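# Slide the pillow fully into its pillowcase on the table

## Task

Get the whole pillow inside the pillowcase, with the case's open end extending clearly beyond the pillow, and both resting on the table (slight overhang past the table edge is acceptable); then release and move the grippers away.

## Robot and tools

Robot: two arms, left_arm and right_arm, each ending in a two-finger gripper. Base positions in the scene frame: left_arm at (-0.029, +0.248, 0) m, quat_wxyz (+1.000, 0, 0, -0.017); right_arm at (+0.028, -0.322, 0) m, quat_wxyz (+1.000, 0, 0, -0.028). A two-camera stand is fixed to the floor behind the arms.

Scene frame: origin at table-top height, halfway between the nominal arm bases. +x points out over the table, +y toward the left_arm side, +z up. Arm names do not match image sides. On a gripper, the fingers point along its own +z and open and close along its own y. The reported end_effector_position is the spot between the finger pads, under 1 cm behind the tips. Reported positions and orientations may be wrong by a few centimetres, more when the arm is stretched far.

execute_actions(actions, cameras): actions is a list of actions, run one after another. Each action is a list of up to 15 rows; each row is one 1/30 s control step. If there are fewer than 15 rows, the last row is repeated until step 15. Every row holds exactly 14 numbers in [-1, 1], always both arms: left_arm dx, dy, dz, rx, ry, rz, opening, then right_arm dx, dy, dz, rx, ry, rz, opening. dx, dy, dz, rx, ry, rz are an offset, not a pose: they are measured along the scene-frame axes from that arm's Hand target as it stood when the action began, and every row in the action counts from that same starting point, not from the row before. Scale: 1.0 equals 0.6 m for dx, dy, dz and 180 degrees for the rotation; rx, ry, rz form one rotation vector, turning the gripper about its Hand target position. A translation longer than 1.0 is shortened along its direction. Because each new action starts from the current Hand target, sending the same offset again moves further. Opening is absolute, not an offset: +1 fully open (pad gap about 87 mm), +0.5 about 59 to 75 mm, 0 about 31 to 49 mm, -0.5 about 8 to 21 mm, -1 closed. A 0 in the opening slot is a real command, so to keep a gripper unchanged resend its current value (see Tool commands). cameras: list of names among cam_head_left, cam_head_right, cam_high, cam_low (each 504x504), cam_left_wrist, cam_right_wrist (each 672x504); ["all"] for every camera, [] for none; if omitted or null you get all when actions is empty, otherwise none. An unknown name invalidates the call. An empty actions list returns a full status with images.

Results: each gripper's end_effector_position (m) and end_effector_quat_wxyz in the scene frame; Hand target, normally your last command after clipping, from which the next offsets count; Tool commands; grip_measured, the gripper motor reading on the same scale as opening (in Joint positions the final number per arm is that reading on 0 closed to 1 open); Joint velocities (may read "within noise" or be omitted when all are); Joint torques in joint order without the gripper, with per-arm offsets, noise and friction effects, positive toward a larger joint angle, and numbers 1 to 3 wrapping at ±28 N m; motor temperatures. Joint ranges in rad: waist -2.618 to 3.054, shoulder 0.000 to 3.142, elbow 0.000 to 3.142 (straight at 2.901), wrist pitch -1.571 to 1.571, wrist yaw -1.571 to 1.571, wrist roll -2.094 to 2.094.

zoom_image(camera, region): enlarges part of a camera's latest full image; only cameras in the newest images qualify. region is [x0, y0, x1, y1] in that image's pixels, origin top-left, at most 504 by 504.

finished_scene(scene): ends the current scene irreversibly; scene is the current scene's integer number (1 to 2). The goal must hold with the robot not touching anything. Calls after it in the same reply go to the next scene.

Motion behaviour: each step the commanded orientation is limited to within 40 degrees of the measured one, and the joints are driven toward it by damped inverse kinematics, position taking priority. Grippers often stop short of or sag below the target and tilt, especially at long reach; small moves may not happen or may go sideways. After moving, check the pose and correct tilt. A zero offset re-requests the existing target; if the gripper still falls short, send the remaining distance as an offset. To stop pressing on something, place the target back behind the gripper. With the wrist near the waist axis a small move can swing the arm widely.

Gripping: to hold something, command an opening about 0.04 (up to 0.11 near the ends of the range) under the grip_measured value at first contact; a smaller margin grips more gently. Pads give roughly 20 N each; very thin items get less. Fast closing can squeeze harder.

Avoid: dropping items or releasing them while moving; letting the pillow or case fall or stay off the table; hard hits or strong pushes, especially on fixed or heavy objects; arms or grippers touching each other, including closing one gripper on the other's fingers (the clearance check does not prevent gripper contact). Holding loads, long reach, or pushing toward unreachable poses heats motors; a MOTOR HOT line appears from 75 °C, at 90 °C the arm folds and idles, and at 100 °C it goes limp. Rest arms in relaxed poses when idle. The robot keeps its last command while you deliberate.

Each tool is called after "Request:" by a JSON object that holds its "fn" and its "kwargs", one argument or row to a line.

## Session

Request:
{"fn": "execute_actions", "kwargs": {
  "actions": []
}}

Scene clock: 0.00 s.
left_arm: end_effector_position=(+0.2239, +0.1519, +0.2043) grip_measured=+1.000 end_effector_quat_wxyz=(+0.283, +0.206, +0.923, -0.162) | right_arm: end_effector_position=(+0.3241, -0.3455, +0.2446) grip_measured=+1.000 end_effector_quat_wxyz=(+0.240, -0.012, +0.971, +0.002)
Joint positions: left_arm=[-0.136 1.198 1.237 -1.026 0.338 0.167 1] | right_arm=[-0.042 1.459 1.666 -1.294 -0.054 -0.108 1]
Joint velocities: within noise
Joint torques (N m): no reading
Motor temperatures (°C): left_arm=[25 30 30 28 23 23 24] | right_arm=[24 26 33 30 24 24 27]
Heat: left arm: 30 °C; right arm: 33 °C.
Hand target: left_arm +0.2259, +0.1514, +0.2092; +0.292, +0.207, +0.920, -0.161 | right_arm +0.3246, -0.3456, +0.2482; +0.247, -0.012, +0.969, +0.001
Tool commands: left_gripper/opening=+1.0 right_gripper/opening=+1.0

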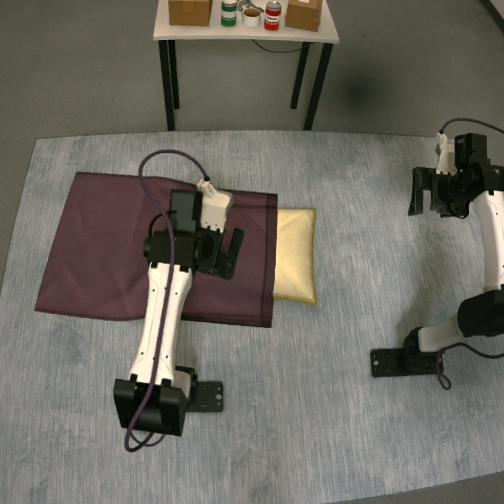

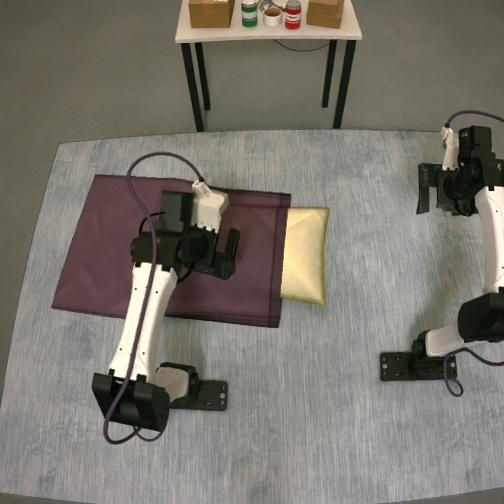

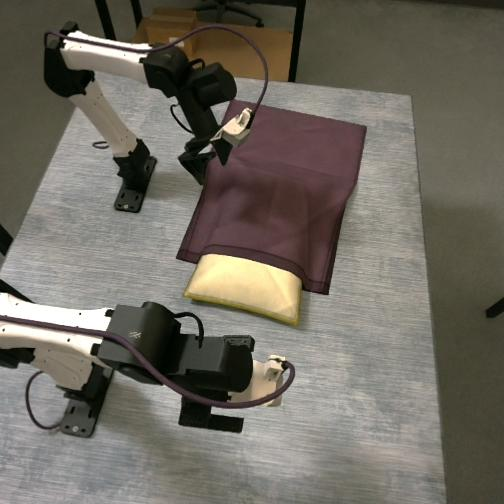

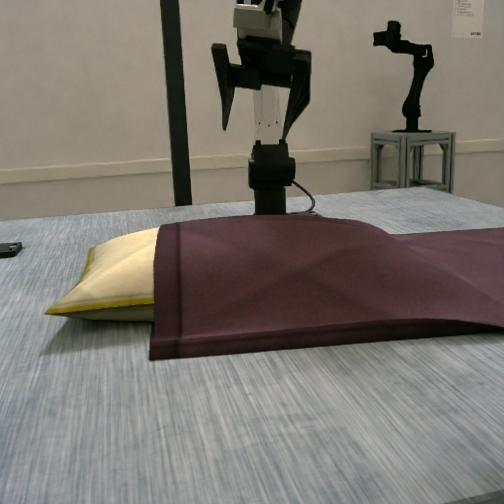

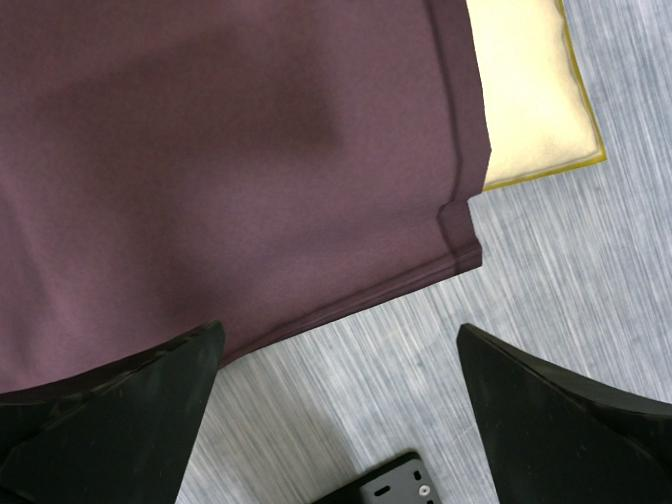

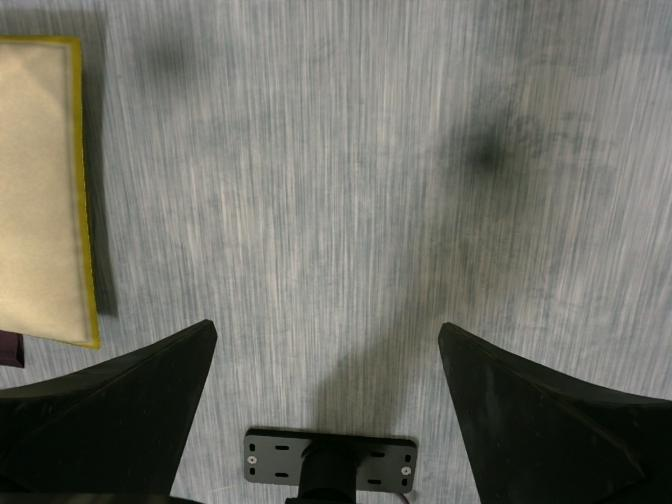

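Request:
{"fn": "zoom_image", "kwargs": {
  "camera": "cam_high",
  "region": [160, 90, 380, 340]
}}

Request:
{"fn": "zoom_image", "kwargs": {
  "camera": "cam_low",
  "region": [20, 180, 504, 380]
}}

Request:
{"fn": "zoom_image", "kwargs": {
  "camera": "cam_head_left",
  "region": [30, 130, 350, 420]
}}

Scaled by 2.016 from the camera's image (finer frame: 720x720).

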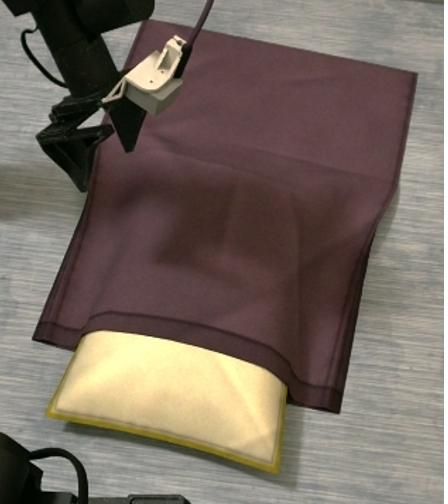

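Scaled by 1.041 from the camera's image (finer frame: 720x720).

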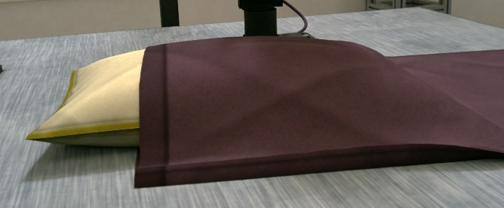

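Scaled by 1.575 from the camera's image (finer frame: 720x720).

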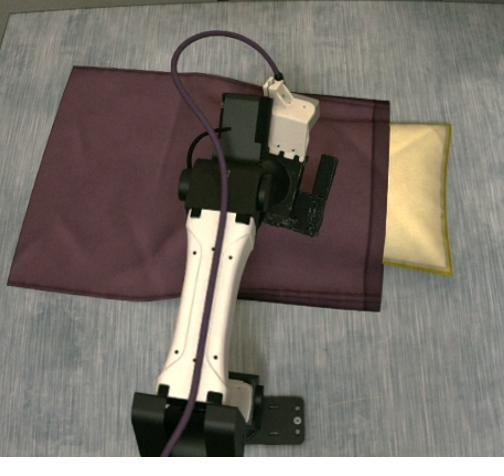

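Request:
{"fn": "execute_actions", "kwargs": {
  "actions": [
    [[0,0,0,0,0,0,1,0.008,0.03,-0.03,0.025,-0.025,0.08,1],[0,0,0,0,0,0,1,0.016,0.07,-0.08,0.053,-0.053,0.161,1]],
    [[0,0,0,0,0,0,1,0.008,0.03,-0.04,0.025,-0.025,0.08,1],[0,0,0,0,0,0,1,0.016,0.07,-0.08,0.053,-0.053,0.161,1]],
    [[0,0,0,0,0,0,1,0.008,0.03,-0.04,0.025,-0.025,0.08,1],[0,0,0,0,0,0,1,0.016,0.07,-0.08,0.053,-0.053,0.161,1]]
  ],
  "cameras": ["cam_high","cam_low","cam_right_wrist"]
}}

Scene clock: 93.03 s.
left_arm: end_effector_position=(+0.2239, +0.1519, +0.2043) grip_measured=+1.000 end_effector_quat_wxyz=(+0.283, +0.206, +0.923, -0.162) | right_arm: end_effector_position=(+0.3488, -0.2231, +0.1004) grip_measured=+1.000 end_effector_quat_wxyz=(-0.387, +0.593, -0.608, -0.359)
Joint positions: left_arm=[-0.136 1.198 1.237 -1.026 0.338 0.167 1] | right_arm=[-0.072 1.833 1.269 -1.165 -1.107 -1.771 1]
Joint torques (N m): left_arm=[0.23 -4.22 7.84 1.48 0.19 -0.04] | right_arm=[0.88 -6.9 6.76 -0.14 -0.77 -0.34]
Motor temperatures (°C): left_arm=[25 31 38 31 23 23 24] | right_arm=[24 28 36 31 24 23 27]
Heat: left arm: 38 °C; right arm: 36 °C.
Hand target: left_arm +0.2259, +0.1514, +0.2092; +0.292, +0.207, +0.920, -0.161 | right_arm +0.3535, -0.2195, +0.1044; -0.382, +0.606, -0.586, -0.379
Off the commanded pose: left_arm 0.005 m, 1 deg | right_arm 0.007 m, 4 deg.

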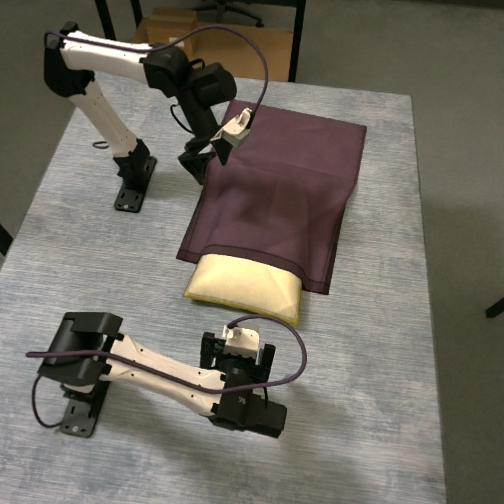

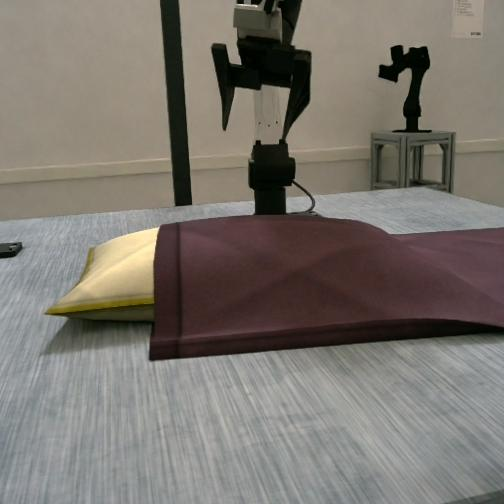

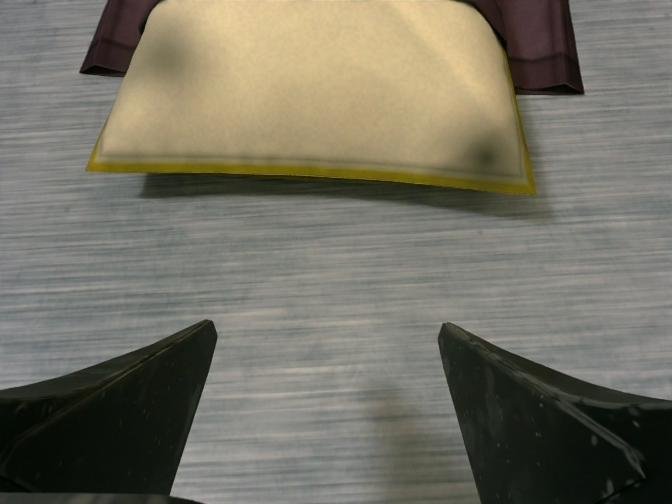

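Request:
{"fn": "execute_actions", "kwargs": {
  "actions": [
    [[0,0,0,0,0,0,1,-0.007,0.06,-0.06,0,0,0,1],[0,0,0,0,0,0,1,-0.013,0.12,-0.112,0,0,0,1]],
    [[0,0,0,0,0,0,1,0,0.03,0,0,0,0,1],[0,0,0,0,0,0,1,0,0.06,0,0,0,0,1]]
  ],
  "cameras": ["cam_high","cam_low","cam_right_wrist"]
}}

Scene clock: 112.40 s.
left_arm: end_effector_position=(+0.2239, +0.1519, +0.2043) grip_measured=+1.000 end_effector_quat_wxyz=(+0.283, +0.206, +0.923, -0.162) | right_arm: end_effector_position=(+0.3462, -0.1113, +0.0336) grip_measured=+1.000 end_effector_quat_wxyz=(-0.376, +0.603, -0.584, -0.392)
Joint positions: left_arm=[-0.136 1.198 1.237 -1.026 0.338 0.167 1] | right_arm=[0.261 1.892 1.009 -0.332 -1.118 -1.174 1]
Joint torques (N m): left_arm=[0.29 -4.23 7.83 1.46 0.22 -0.07] | right_arm=[0.58 -11.59 3.51 0.89 -0.38 -0.16]
Heat: left arm: 38 °C; right arm: 36 °C.
Hand target: left_arm +0.2259, +0.1514, +0.2092; +0.292, +0.207, +0.920, -0.161 | right_arm +0.3457, -0.1116, +0.0372; -0.382, +0.606, -0.586, -0.379
Off the commanded pose: left_arm 0.005 m, 1 deg | right_arm 0.004 m, 2 deg.

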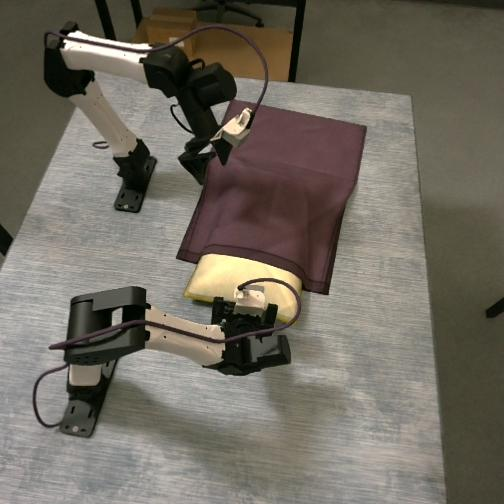

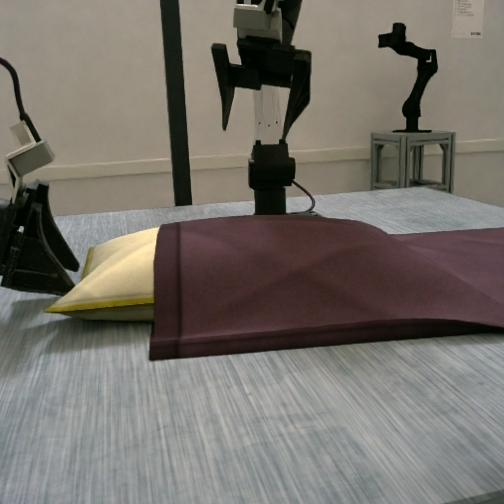

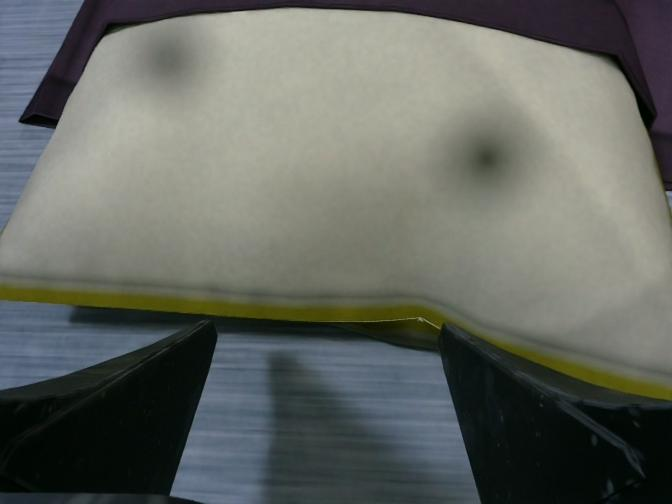

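Request:
{"fn": "execute_actions", "kwargs": {
  "actions": [
    [[0,0,0,0,0,0,1,0,0.04,0,0,0,0,1],[0,0,0,0,0,0,1,0,0.08,0,0,0,0,1]],
    [[0,0,0,0,0,0,1,0,0.04,0,0,0,0,1],[0,0,0,0,0,0,1,0,0.08,0,0,0,0,1]]
  ],
  "cameras": ["cam_high","cam_low","cam_right_wrist","cam_head_left"]
}}

Scene clock: 119.63 s.
left_arm: end_effector_position=(+0.2239, +0.1519, +0.2043) grip_measured=+1.000 end_effector_quat_wxyz=(+0.283, +0.206, +0.923, -0.162) | right_arm: end_effector_position=(+0.3386, -0.0189, +0.0393) grip_measured=+1.000 end_effector_quat_wxyz=(-0.377, +0.606, -0.584, -0.387)
Joint positions: left_arm=[-0.136 1.198 1.237 -1.026 0.338 0.167 1] | right_arm=[0.526 1.907 0.989 0.096 -0.967 -0.729 1]
Joint torques (N m): left_arm=[0.27 -4.12 7.86 1.46 0.23 -0.03] | right_arm=[0.51 -7.57 5.97 1.59 -0.19 -0.11]
Heat: left arm: 38 °C; right arm: 36 °C.
Hand target: left_arm +0.2259, +0.1514, +0.2092; +0.292, +0.207, +0.920, -0.161 | right_arm +0.3456, -0.0156, +0.0371; -0.382, +0.606, -0.586, -0.379
Off the commanded pose: left_arm 0.005 m, 1 deg | right_arm 0.008 m, 1 deg.
Images, in order (width x height): cam_head_left 504x504, cam_high 504x504, cam_low 504x504, cam_right_wrist 672x504.

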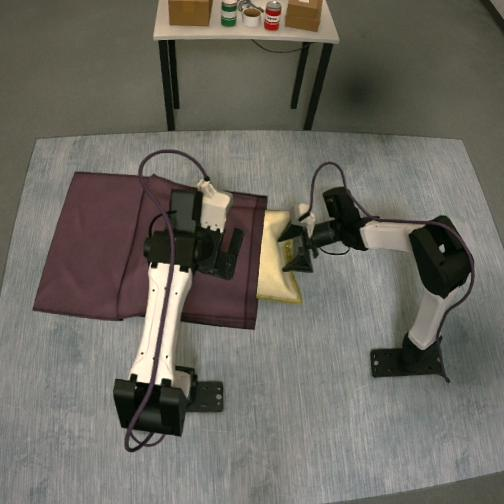

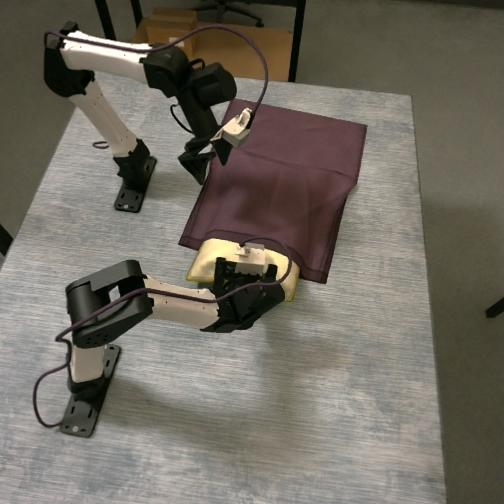

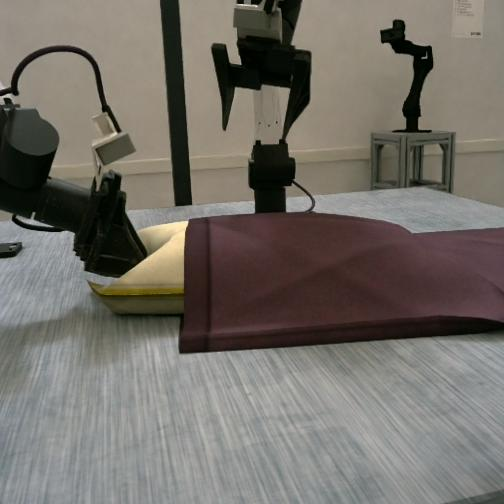

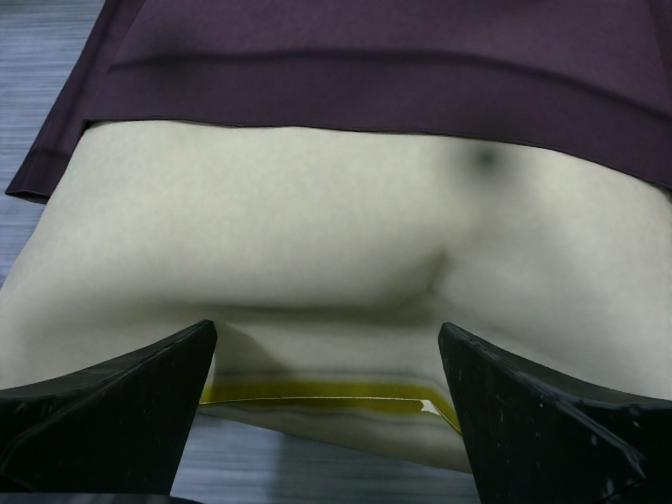

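Request:
{"fn": "execute_actions", "kwargs": {
  "actions": [
    [[-0.02,-0.028,-0.03,0.03,0,-0.086,1,0,0,0,0,0,0,1],[-0.038,-0.055,-0.066,0.06,0.001,-0.172,1,0,0,0,0,0,0,1]],
    [[-0.02,-0.028,-0.03,0.03,0,-0.086,1,0,0,0,0,0,0,1],[-0.038,-0.055,-0.066,0.06,0.001,-0.172,1,0,0,0,0,0,0,1]]
  ],
  "cameras": ["cam_high","cam_low","cam_left_wrist","cam_head_right"]
}}

Scene clock: 231.10 s.
left_arm: end_effector_position=(+0.1791, +0.0857, +0.1292) grip_measured=+1.000 end_effector_quat_wxyz=(+0.127, +0.691, +0.700, -0.126) | right_arm: end_effector_position=(+0.3392, -0.0188, +0.0394) grip_measured=+1.000 end_effector_quat_wxyz=(-0.377, +0.605, -0.585, -0.387)
Joint positions: left_arm=[-0.556 1.429 1.212 -1.144 0.294 0.936 1] | right_arm=[0.526 1.907 0.989 0.099 -0.965 -0.727 1]
Joint torques (N m): left_arm=[-0.21 -4.63 7.72 0.6 0.17 0.03] | right_arm=[0.57 -7.47 5.93 1.59 -0.19 -0.16]
Heat: left arm: 41 °C; right arm: 36 °C.
Hand target: left_arm +0.1802, +0.0854, +0.1299; +0.123, +0.696, +0.697, -0.122 | right_arm +0.3457, -0.0156, +0.0370; -0.382, +0.606, -0.586, -0.379
Off the commanded pose: left_arm 0.001 m, 1 deg | right_arm 0.008 m, 1 deg.
Images, in order (width x height): cam_head_right 504x504, cam_high 504x504, cam_low 504x504, cam_left_wrist 672x504.

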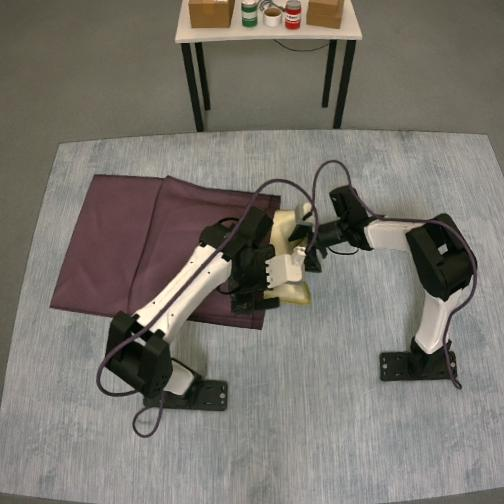

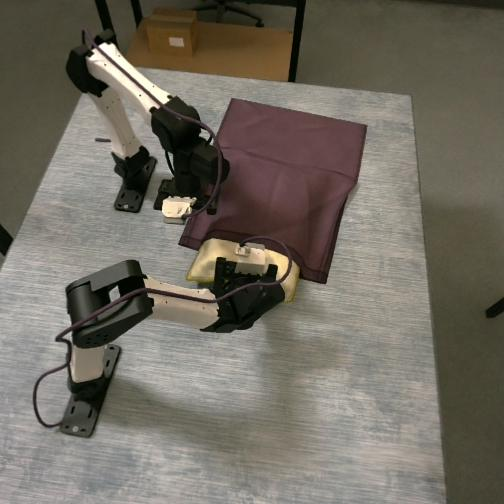

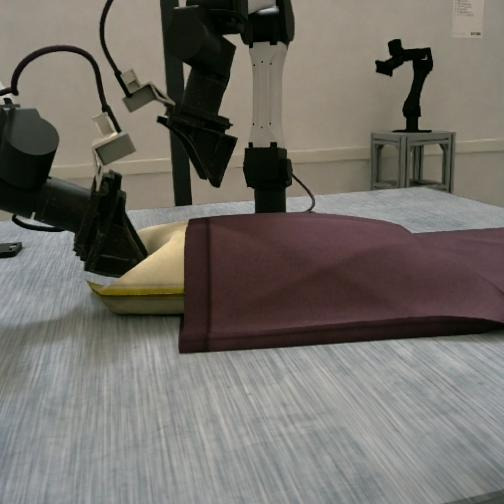

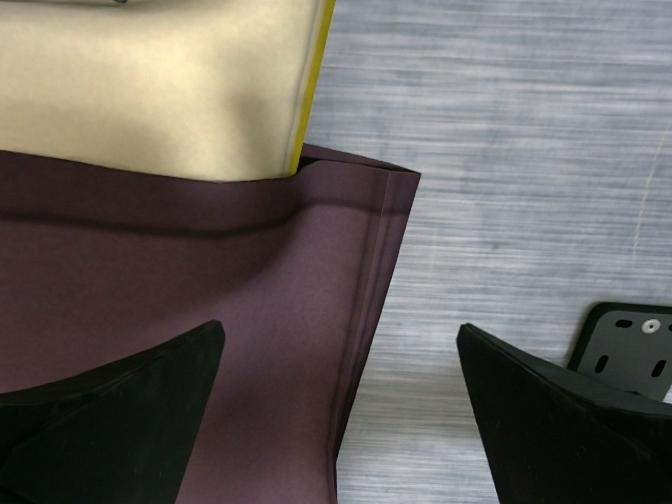

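Request:
{"fn": "execute_actions", "kwargs": {
  "actions": [
    [[0,-0.035,-0.06,0,0,0,1,0,0,0,0,0,0,1],[0,-0.06,-0.125,0,0,0,1,0,0,0,0,0,0,1]]
  ],
  "cameras": ["cam_low","cam_left_wrist"]
}}

Scene clock: 241.03 s.
left_arm: end_effector_position=(+0.1770, +0.0523, +0.0580) grip_measured=+1.000 end_effector_quat_wxyz=(+0.120, +0.696, +0.697, -0.127) | right_arm: end_effector_position=(+0.3393, -0.0188, +0.0395) grip_measured=+1.000 end_effector_quat_wxyz=(-0.378, +0.605, -0.585, -0.387)
Joint positions: left_arm=[-0.664 1.54 1.026 -0.834 0.273 0.841 1] | right_arm=[0.526 1.907 0.989 0.1 -0.965 -0.727 1]
Joint torques (N m): left_arm=[-0.39 -5.63 6.41 1 0.11 -0.11] | right_arm=[0.59 -7.47 5.91 1.58 -0.19 -0.16]
Heat: left arm: 42 °C; right arm: 37 °C.
Hand target: left_arm +0.1802, +0.0494, +0.0549; +0.123, +0.696, +0.697, -0.122 | right_arm +0.3456, -0.0156, +0.0370; -0.382, +0.606, -0.586, -0.379
Off the commanded pose: left_arm 0.005 m, 1 deg | right_arm 0.008 m, 1 deg.

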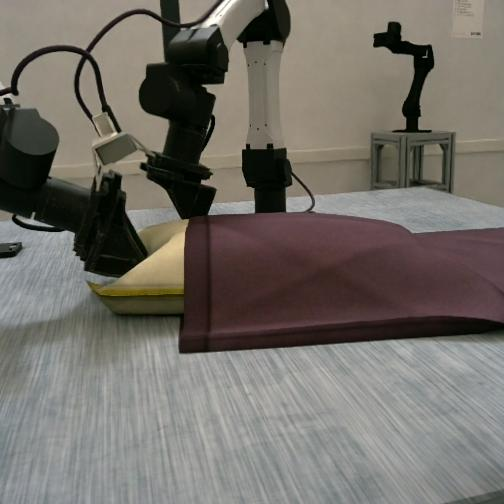

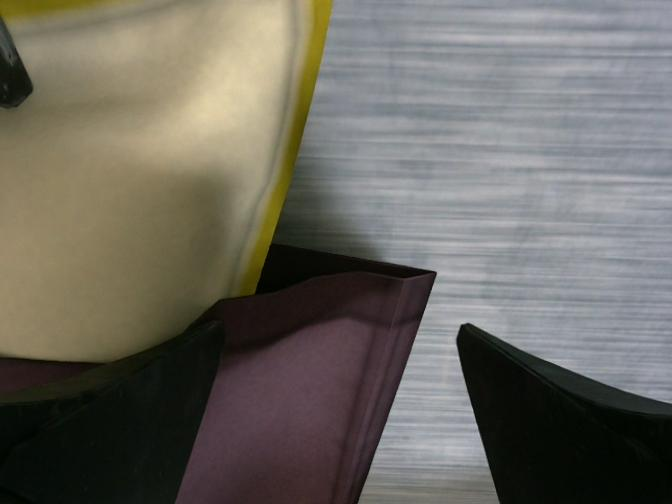

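Request:
{"fn": "execute_actions", "kwargs": {
  "actions": [
    [[-0.045,0.023,0,0,0,0,0.3,0,0,0,0,0,0,1]],
    [[0,0,-0.035,0,0,0,0.3,0,0,0,0,0,0,1],[0,0,-0.058,0,0,0,0.3,0,0,0,0,0,0,1]]
  ],
  "cameras": ["cam_low","cam_left_wrist"]
}}

Scene clock: 277.90 s.
left_arm: end_effector_position=(+0.1533, +0.0634, +0.0240) grip_measured=+0.300 end_effector_quat_wxyz=(+0.125, +0.696, +0.696, -0.125) | right_arm: end_effector_position=(+0.3393, -0.0188, +0.0395) grip_measured=+1.000 end_effector_quat_wxyz=(-0.378, +0.605, -0.585, -0.387)
Joint positions: left_arm=[-0.693 1.477 0.823 -0.674 0.263 0.812 0.65] | right_arm=[0.526 1.907 0.989 0.1 -0.965 -0.727 1]
Joint torques (N m): left_arm=[-0.27 -4.9 5.75 0.97 0.15 -0.13] | right_arm=[0.59 -7.5 5.91 1.58 -0.19 -0.16]
Heat: left arm: 41 °C; right arm: 37 °C.
Hand target: left_arm +0.1532, +0.0633, +0.0200; +0.123, +0.696, +0.697, -0.121 | right_arm +0.3456, -0.0156, +0.0370; -0.382, +0.606, -0.586, -0.379
Off the commanded pose: left_arm 0.004 m, 1 deg | right_arm 0.007 m, 1 deg.

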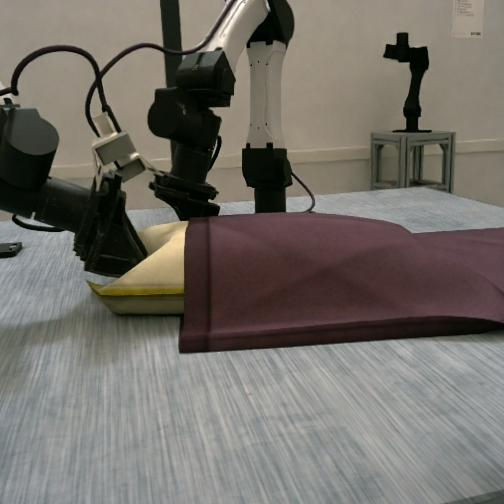

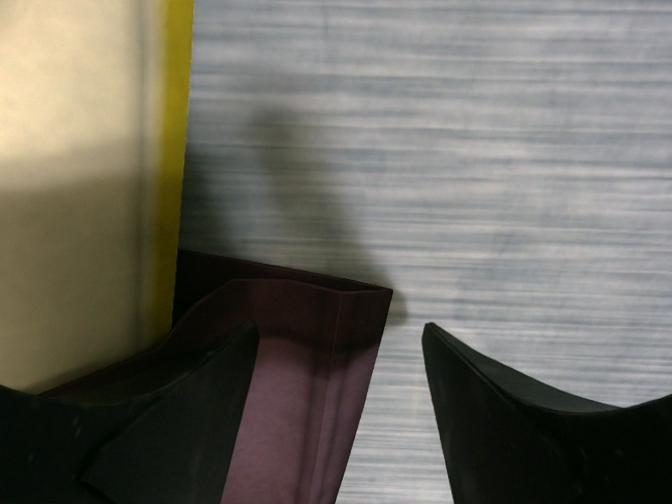

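Request:
{"fn": "execute_actions", "kwargs": {
  "actions": [
    [[0,0.015,-0.024,0,0,0,0.3,0,0,0,0,0,0,1]],
    [[0,0,0,0,0,0,0,0,0,0,0,0,0,1],[0,0,0,0,0,0,-0.3,0,0,0,0,0,0,1],[0,0,0,0,0,0,-0.6,0,0,0,0,0,0,1],[0,0,0,0,0,0,-0.95,0,0,0,0,0,0,1]]
  ],
  "cameras": ["cam_low","cam_left_wrist"]
}}

Scene clock: 284.23 s.
left_arm: end_effector_position=(+0.1603, +0.0656, +0.0153) grip_measured=-0.941 end_effector_quat_wxyz=(+0.142, +0.696, +0.694, -0.119) | right_arm: end_effector_position=(+0.3394, -0.0188, +0.0395) grip_measured=+1.000 end_effector_quat_wxyz=(-0.378, +0.605, -0.585, -0.386)
Joint positions: left_arm=[-0.675 1.477 0.78 -0.602 0.258 0.829 0.029] | right_arm=[0.526 1.907 0.989 0.1 -0.965 -0.727 1]
Joint torques (N m): left_arm=[0.57 -4.07 4.51 0.82 0.25 -0.05] | right_arm=[0.59 -7.47 5.91 1.59 -0.18 -0.16]
Heat: left arm: 40 °C; right arm: 37 °C.
Hand target: left_arm +0.1532, +0.0723, +0.0056; +0.123, +0.696, +0.697, -0.121 | right_arm +0.3457, -0.0156, +0.0371; -0.382, +0.606, -0.586, -0.379
Off the commanded pose: left_arm 0.014 m, 2 deg | right_arm 0.007 m, 1 deg.

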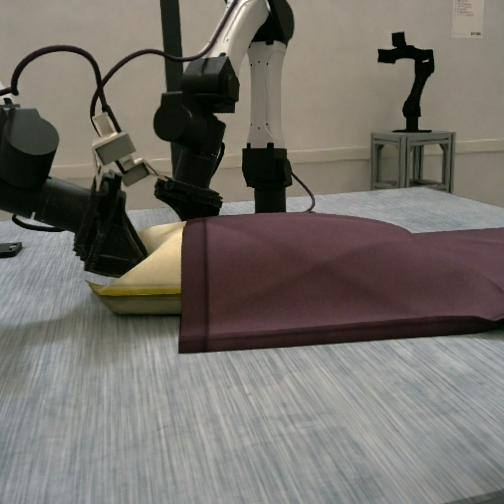

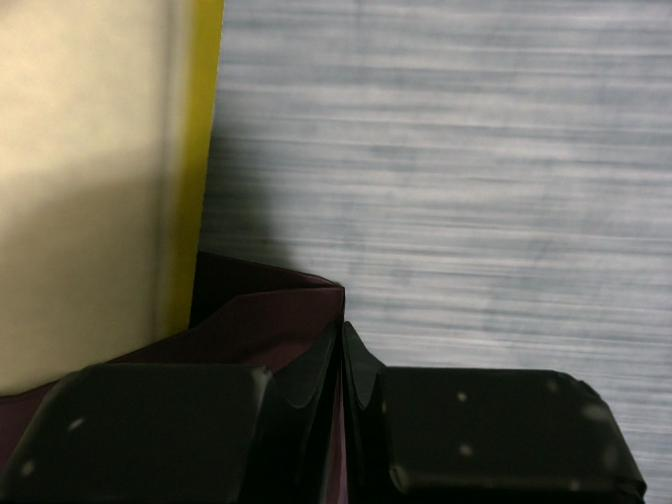

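Request:
{"fn": "execute_actions", "kwargs": {
  "actions": [
    [[0.01,0,0.02,0,0,0,-1,0,0,0,0,0,0,1],[0.01,-0.03,0.03,0,0,0,-1,0,0,0,0,0,0,1],[0.01,-0.05,0.035,0,0,0,-1,0,0,0,0,0,0,1]]
  ],
  "cameras": ["cam_low","cam_left_wrist","cam_high"]
}}

Scene clock: 291.60 s.
left_arm: end_effector_position=(+0.1552, +0.0467, +0.0230) grip_measured=-0.946 end_effector_quat_wxyz=(+0.121, +0.697, +0.696, -0.124) | right_arm: end_effector_position=(+0.3394, -0.0188, +0.0395) grip_measured=+1.000 end_effector_quat_wxyz=(-0.378, +0.605, -0.585, -0.386)
Joint positions: left_arm=[-0.739 1.534 0.871 -0.664 0.25 0.77 0.027] | right_arm=[0.526 1.907 0.989 0.1 -0.965 -0.727 1]
Joint torques (N m): left_arm=[-0.18 -5.26 8.62 0.72 0.13 -0.21] | right_arm=[0.59 -7.47 5.93 1.59 -0.19 -0.16]
Heat: left arm: 40 °C; right arm: 37 °C.
Hand target: left_arm +0.1592, +0.0422, +0.0267; +0.123, +0.696, +0.697, -0.121 | right_arm +0.3457, -0.0156, +0.0371; -0.382, +0.606, -0.586, -0.379
Off the commanded pose: left_arm 0.007 m, 0 deg | right_arm 0.007 m, 1 deg.
Images, in order (width x height): cam_high 504x504, cam_low 504x504, cam_left_wrist 672x504.

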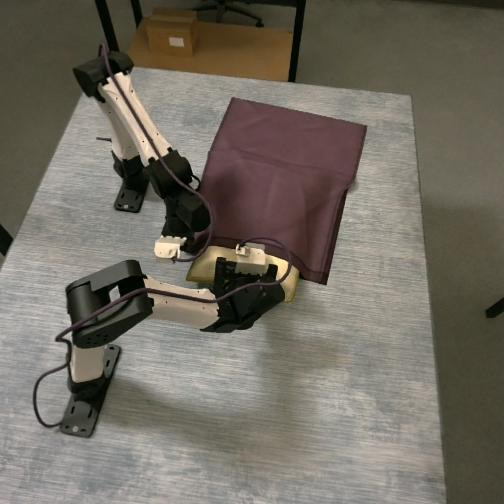

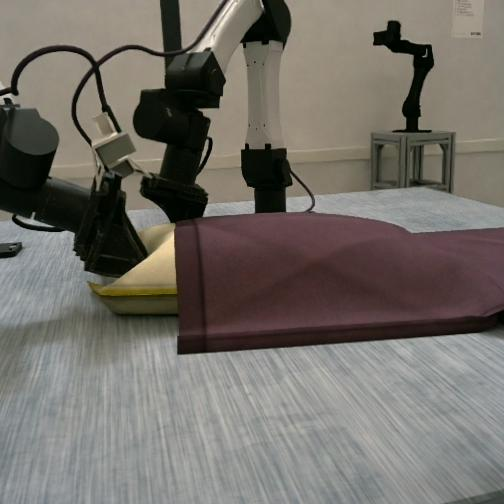

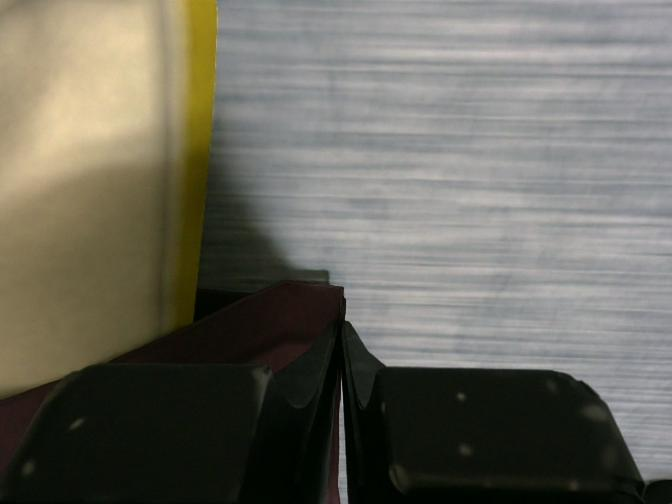

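Request:
{"fn": "execute_actions", "kwargs": {
  "actions": [
    [[0,0,0,0,0,0,-1,0,0.035,0,0,0,0,1],[0,0,0,0,0,0,-1,0,0.07,0,0,0,0,1]],
    [[0,0,0,0,0,0,-1,0,0.035,0,0,0,0,1],[0,0,0,0,0,0,-1,0,0.07,0,0,0,0,1]]
  ],
  "cameras": ["cam_low","cam_right_wrist","cam_left_wrist","cam_high"]
}}

Scene clock: 301.77 s.
left_arm: end_effector_position=(+0.1557, +0.0496, +0.0226) grip_measured=-0.946 end_effector_quat_wxyz=(+0.118, +0.697, +0.698, -0.117) | right_arm: end_effector_position=(+0.3379, +0.0604, +0.0357) grip_measured=+1.000 end_effector_quat_wxyz=(-0.373, +0.606, -0.587, -0.385)
Joint positions: left_arm=[-0.739 1.534 0.871 -0.67 0.237 0.769 0.027] | right_arm=[0.709 2.04 1.141 0.22 -0.827 -0.535 1]
Joint torques (N m): left_arm=[-0.24 -5.29 8.59 0.77 0.27 -0.11] | right_arm=[1.09 -8.65 7.35 1.76 -0.08 -0.14]
Heat: left arm: 41 °C; right arm: 37 °C.
Hand target: left_arm +0.1592, +0.0422, +0.0268; +0.123, +0.696, +0.697, -0.122 | right_arm +0.3456, +0.0685, +0.0371; -0.382, +0.606, -0.586, -0.379
Off the commanded pose: left_arm 0.009 m, 1 deg | right_arm 0.011 m, 1 deg.
Images, in order (width x height): cam_high 504x504, cam_low 504x504, cam_left_wrist 672x504, cam_right_wrist 672x504.

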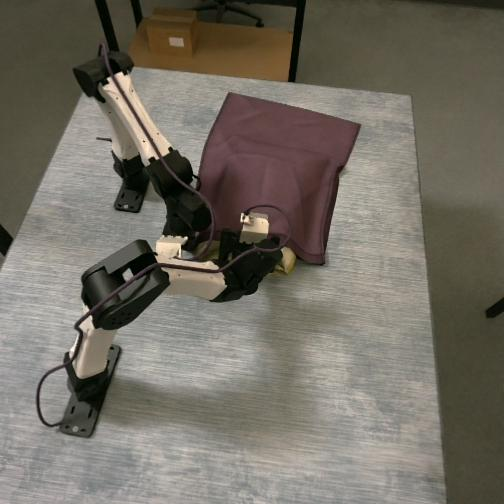

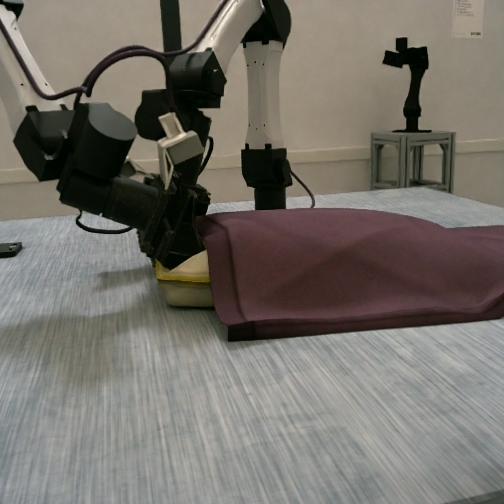

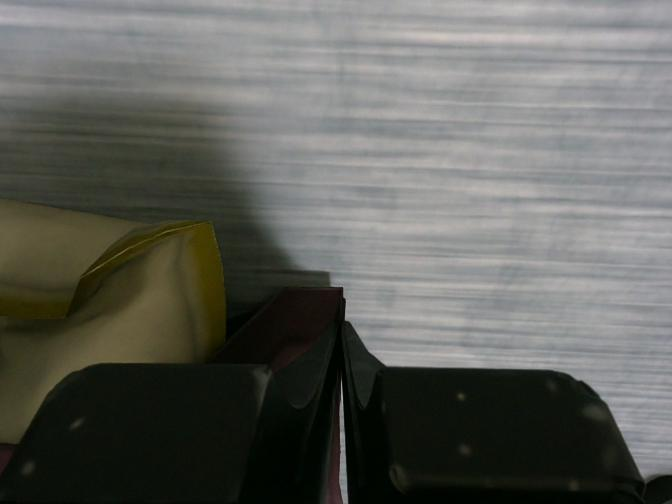

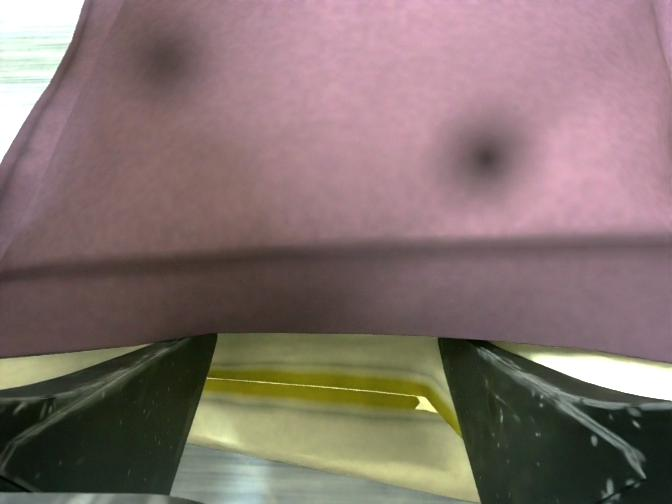

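Request:
{"fn": "execute_actions", "kwargs": {
  "actions": [
    [[0,0,0,0,0,0,-1,0,0.035,0,0,0,0,1],[0,0,0,0,0,0,-1,0,0.07,0,0,0,0,1]],
    [[0,0,0,0,0,0,-1,0,0.03,0,0,0,0,1],[0,0,0,0,0,0,-1,0,0.06,0,0,0,0,1]]
  ],
  "cameras": ["cam_low","cam_right_wrist","cam_left_wrist","cam_high","cam_head_left"]
}}

Scene clock: 312.93 s.
left_arm: end_effector_position=(+0.1563, +0.0517, +0.0223) grip_measured=-0.946 end_effector_quat_wxyz=(+0.116, +0.697, +0.699, -0.112) | right_arm: end_effector_position=(+0.3424, +0.1378, +0.0365) grip_measured=+1.000 end_effector_quat_wxyz=(-0.378, +0.607, -0.586, -0.381)
Joint positions: left_arm=[-0.739 1.534 0.871 -0.675 0.226 0.769 0.027] | right_arm=[0.842 2.203 1.39 0.218 -0.712 -0.429 1]
Joint torques (N m): left_arm=[-0.2 -5.33 8.58 0.8 0.36 -0.12] | right_arm=[1.05 -10.29 7.92 1.73 -0.04 -0.12]
Heat: left arm: 42 °C; right arm: 38 °C.
Hand target: left_arm +0.1592, +0.0422, +0.0268; +0.123, +0.696, +0.697, -0.121 | right_arm +0.3456, +0.1465, +0.0370; -0.382, +0.606, -0.586, -0.379
Off the commanded pose: left_arm 0.011 m, 1 deg | right_arm 0.009 m, 1 deg.
Images, in order (width x height): cam_head_left 504x504, cam_high 504x504, cam_low 504x504, cam_left_wrist 672x504, cam_right_wrist 672x504.

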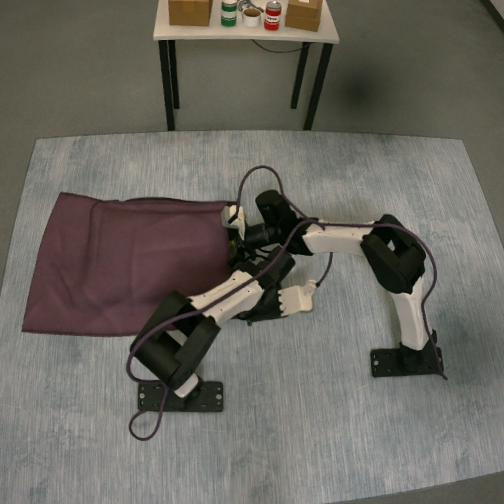

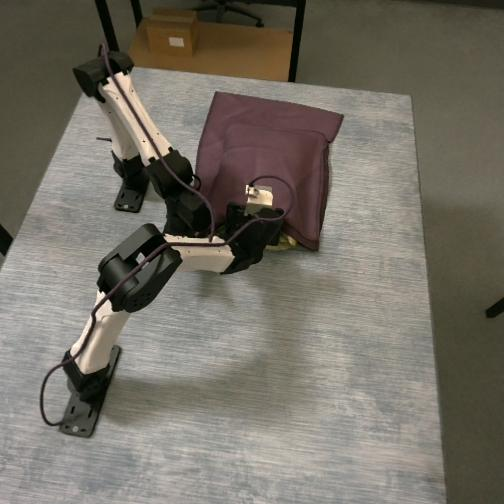

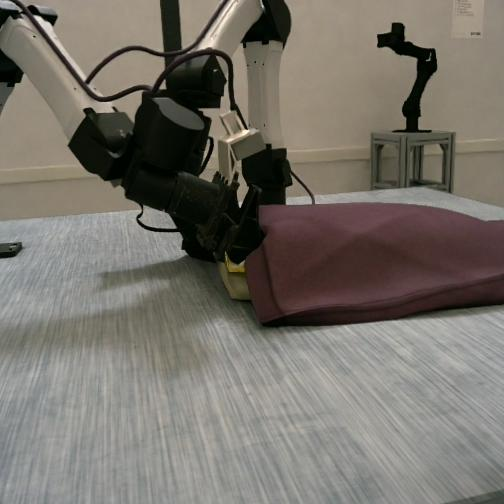

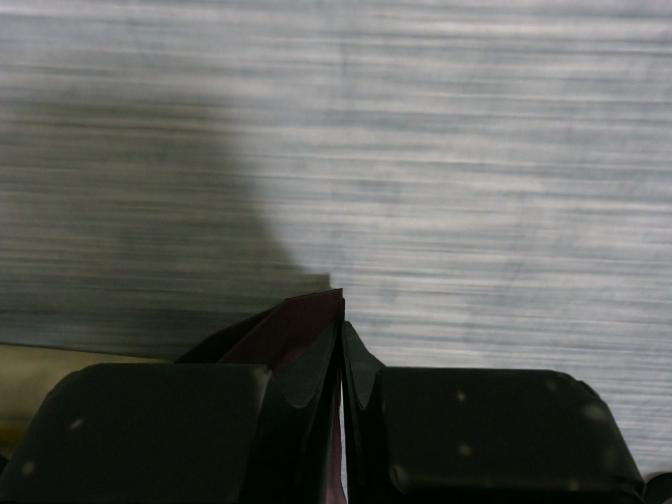

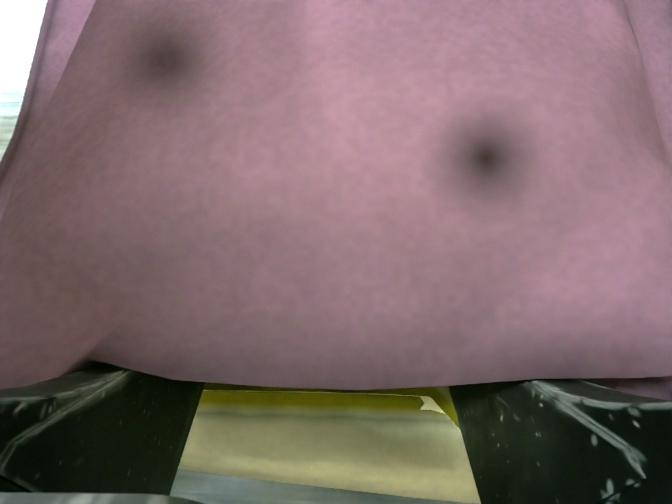

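Request:
{"fn": "zoom_image", "kwargs": {
  "camera": "cam_head_left",
  "region": [180, 150, 440, 400]
}}

Request:
{"fn": "zoom_image", "kwargs": {
  "camera": "cam_high",
  "region": [60, 80, 360, 300]
}}

Scaled by 1.938 from the camera's image (finer frame: 720x720).

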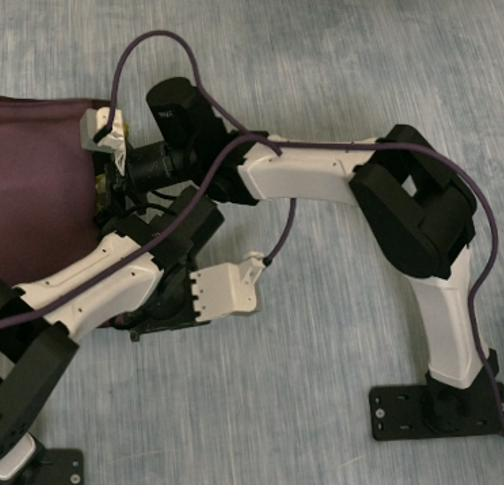

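Scaled by 1.680 from the camera's image (finer frame: 720x720).

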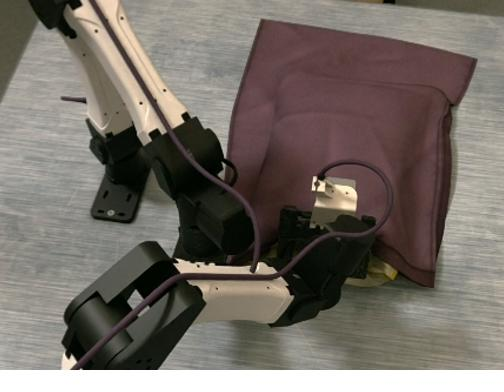

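Request:
{"fn": "execute_actions", "kwargs": {
  "actions": [
    [[0,-0.04,0,0,0,0,-1,0,0,0,0,0,0,1],[0,-0.08,0,0,0,0,-1,0,0,0,0,0,0,1]]
  ],
  "cameras": ["cam_low","cam_right_wrist","cam_left_wrist","cam_high","cam_head_left"]
}}

Scene clock: 363.33 s.
left_arm: end_effector_position=(+0.1580, +0.0308, +0.0189) grip_measured=-0.946 end_effector_quat_wxyz=(+0.102, +0.701, +0.698, -0.100) | right_arm: end_effector_position=(+0.3420, +0.1374, +0.0359) grip_measured=+1.000 end_effector_quat_wxyz=(-0.376, +0.607, -0.587, -0.381)
Joint positions: left_arm=[-0.804 1.622 0.949 -0.679 0.188 0.715 0.027] | right_arm=[0.842 2.203 1.39 0.214 -0.712 -0.429 1]
Joint torques (N m): left_arm=[0.47 -9.28 5.35 0.71 0.28 0.01] | right_arm=[1.11 -10.35 7.88 1.77 -0.07 -0.12]
Motor temperatures (°C): left_arm=[25 31 45 30 23 23 25] | right_arm=[24 36 41 36 24 23 27]
Heat: left arm: 45 °C; right arm: 41 °C.
Hand target: left_arm +0.1563, +0.0318, +0.0218; +0.107, +0.702, +0.696, -0.105 (last step not sent: back at the drive's target) | right_arm +0.3456, +0.1465, +0.0370; -0.382, +0.606, -0.586, -0.379
Off the commanded pose: left_arm 0.037 m, 3 deg | right_arm 0.010 m, 1 deg.
pose unreachable (left arm): on one or more control steps of this call, first in action 0 (counted from 0), this arm could not follow its commanded pose, so it was not sent that pose on those steps. It may still have moved: this result reports where it is.
cause: moving toward the commanded pose would bring a part of the arm too close to another arm (this arm's wrist (the part past joint 4) and the right arm's forearm (the part past joint 3), along the way the arms are being sent, or toward where that arm still pushes).
Images, in order (width x height): cam_head_left 504x504, cam_high 504x504, cam_low 504x504, cam_left_wrist 672x504, cam_right_wrist 672x504.

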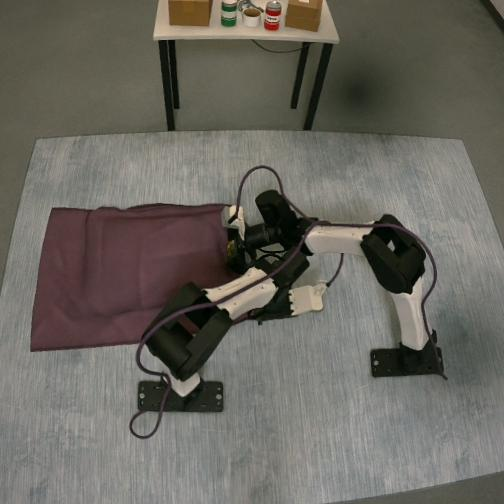

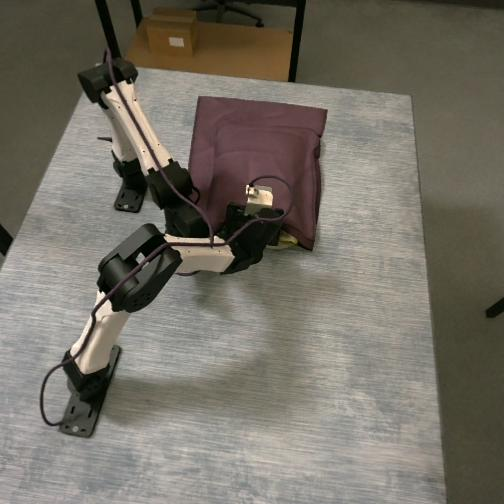

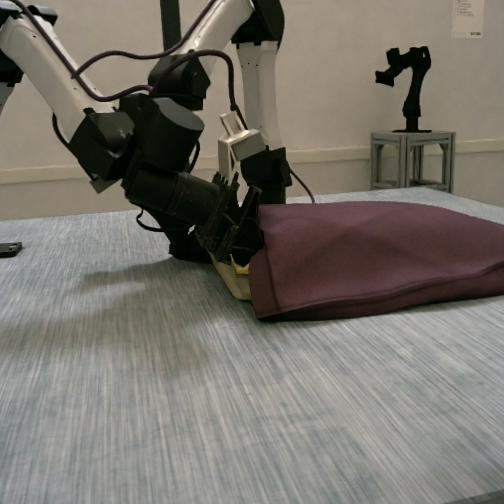

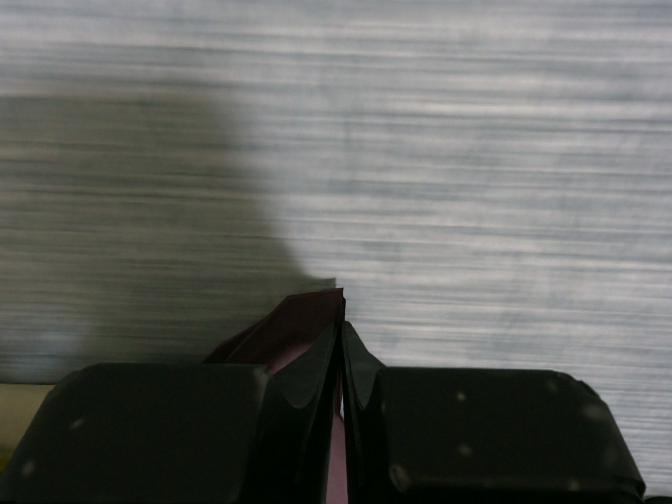

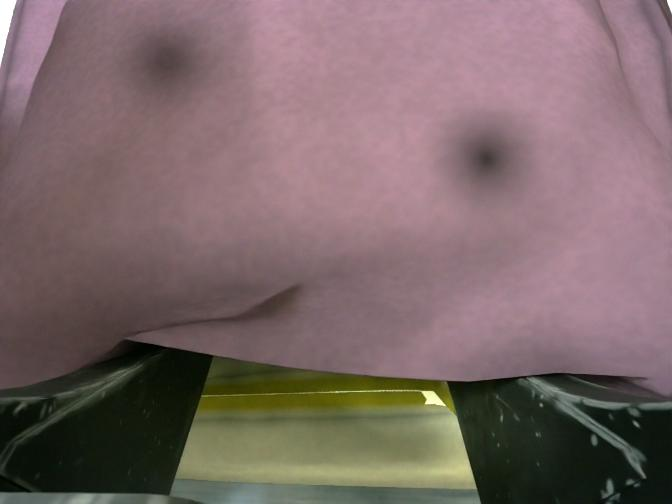

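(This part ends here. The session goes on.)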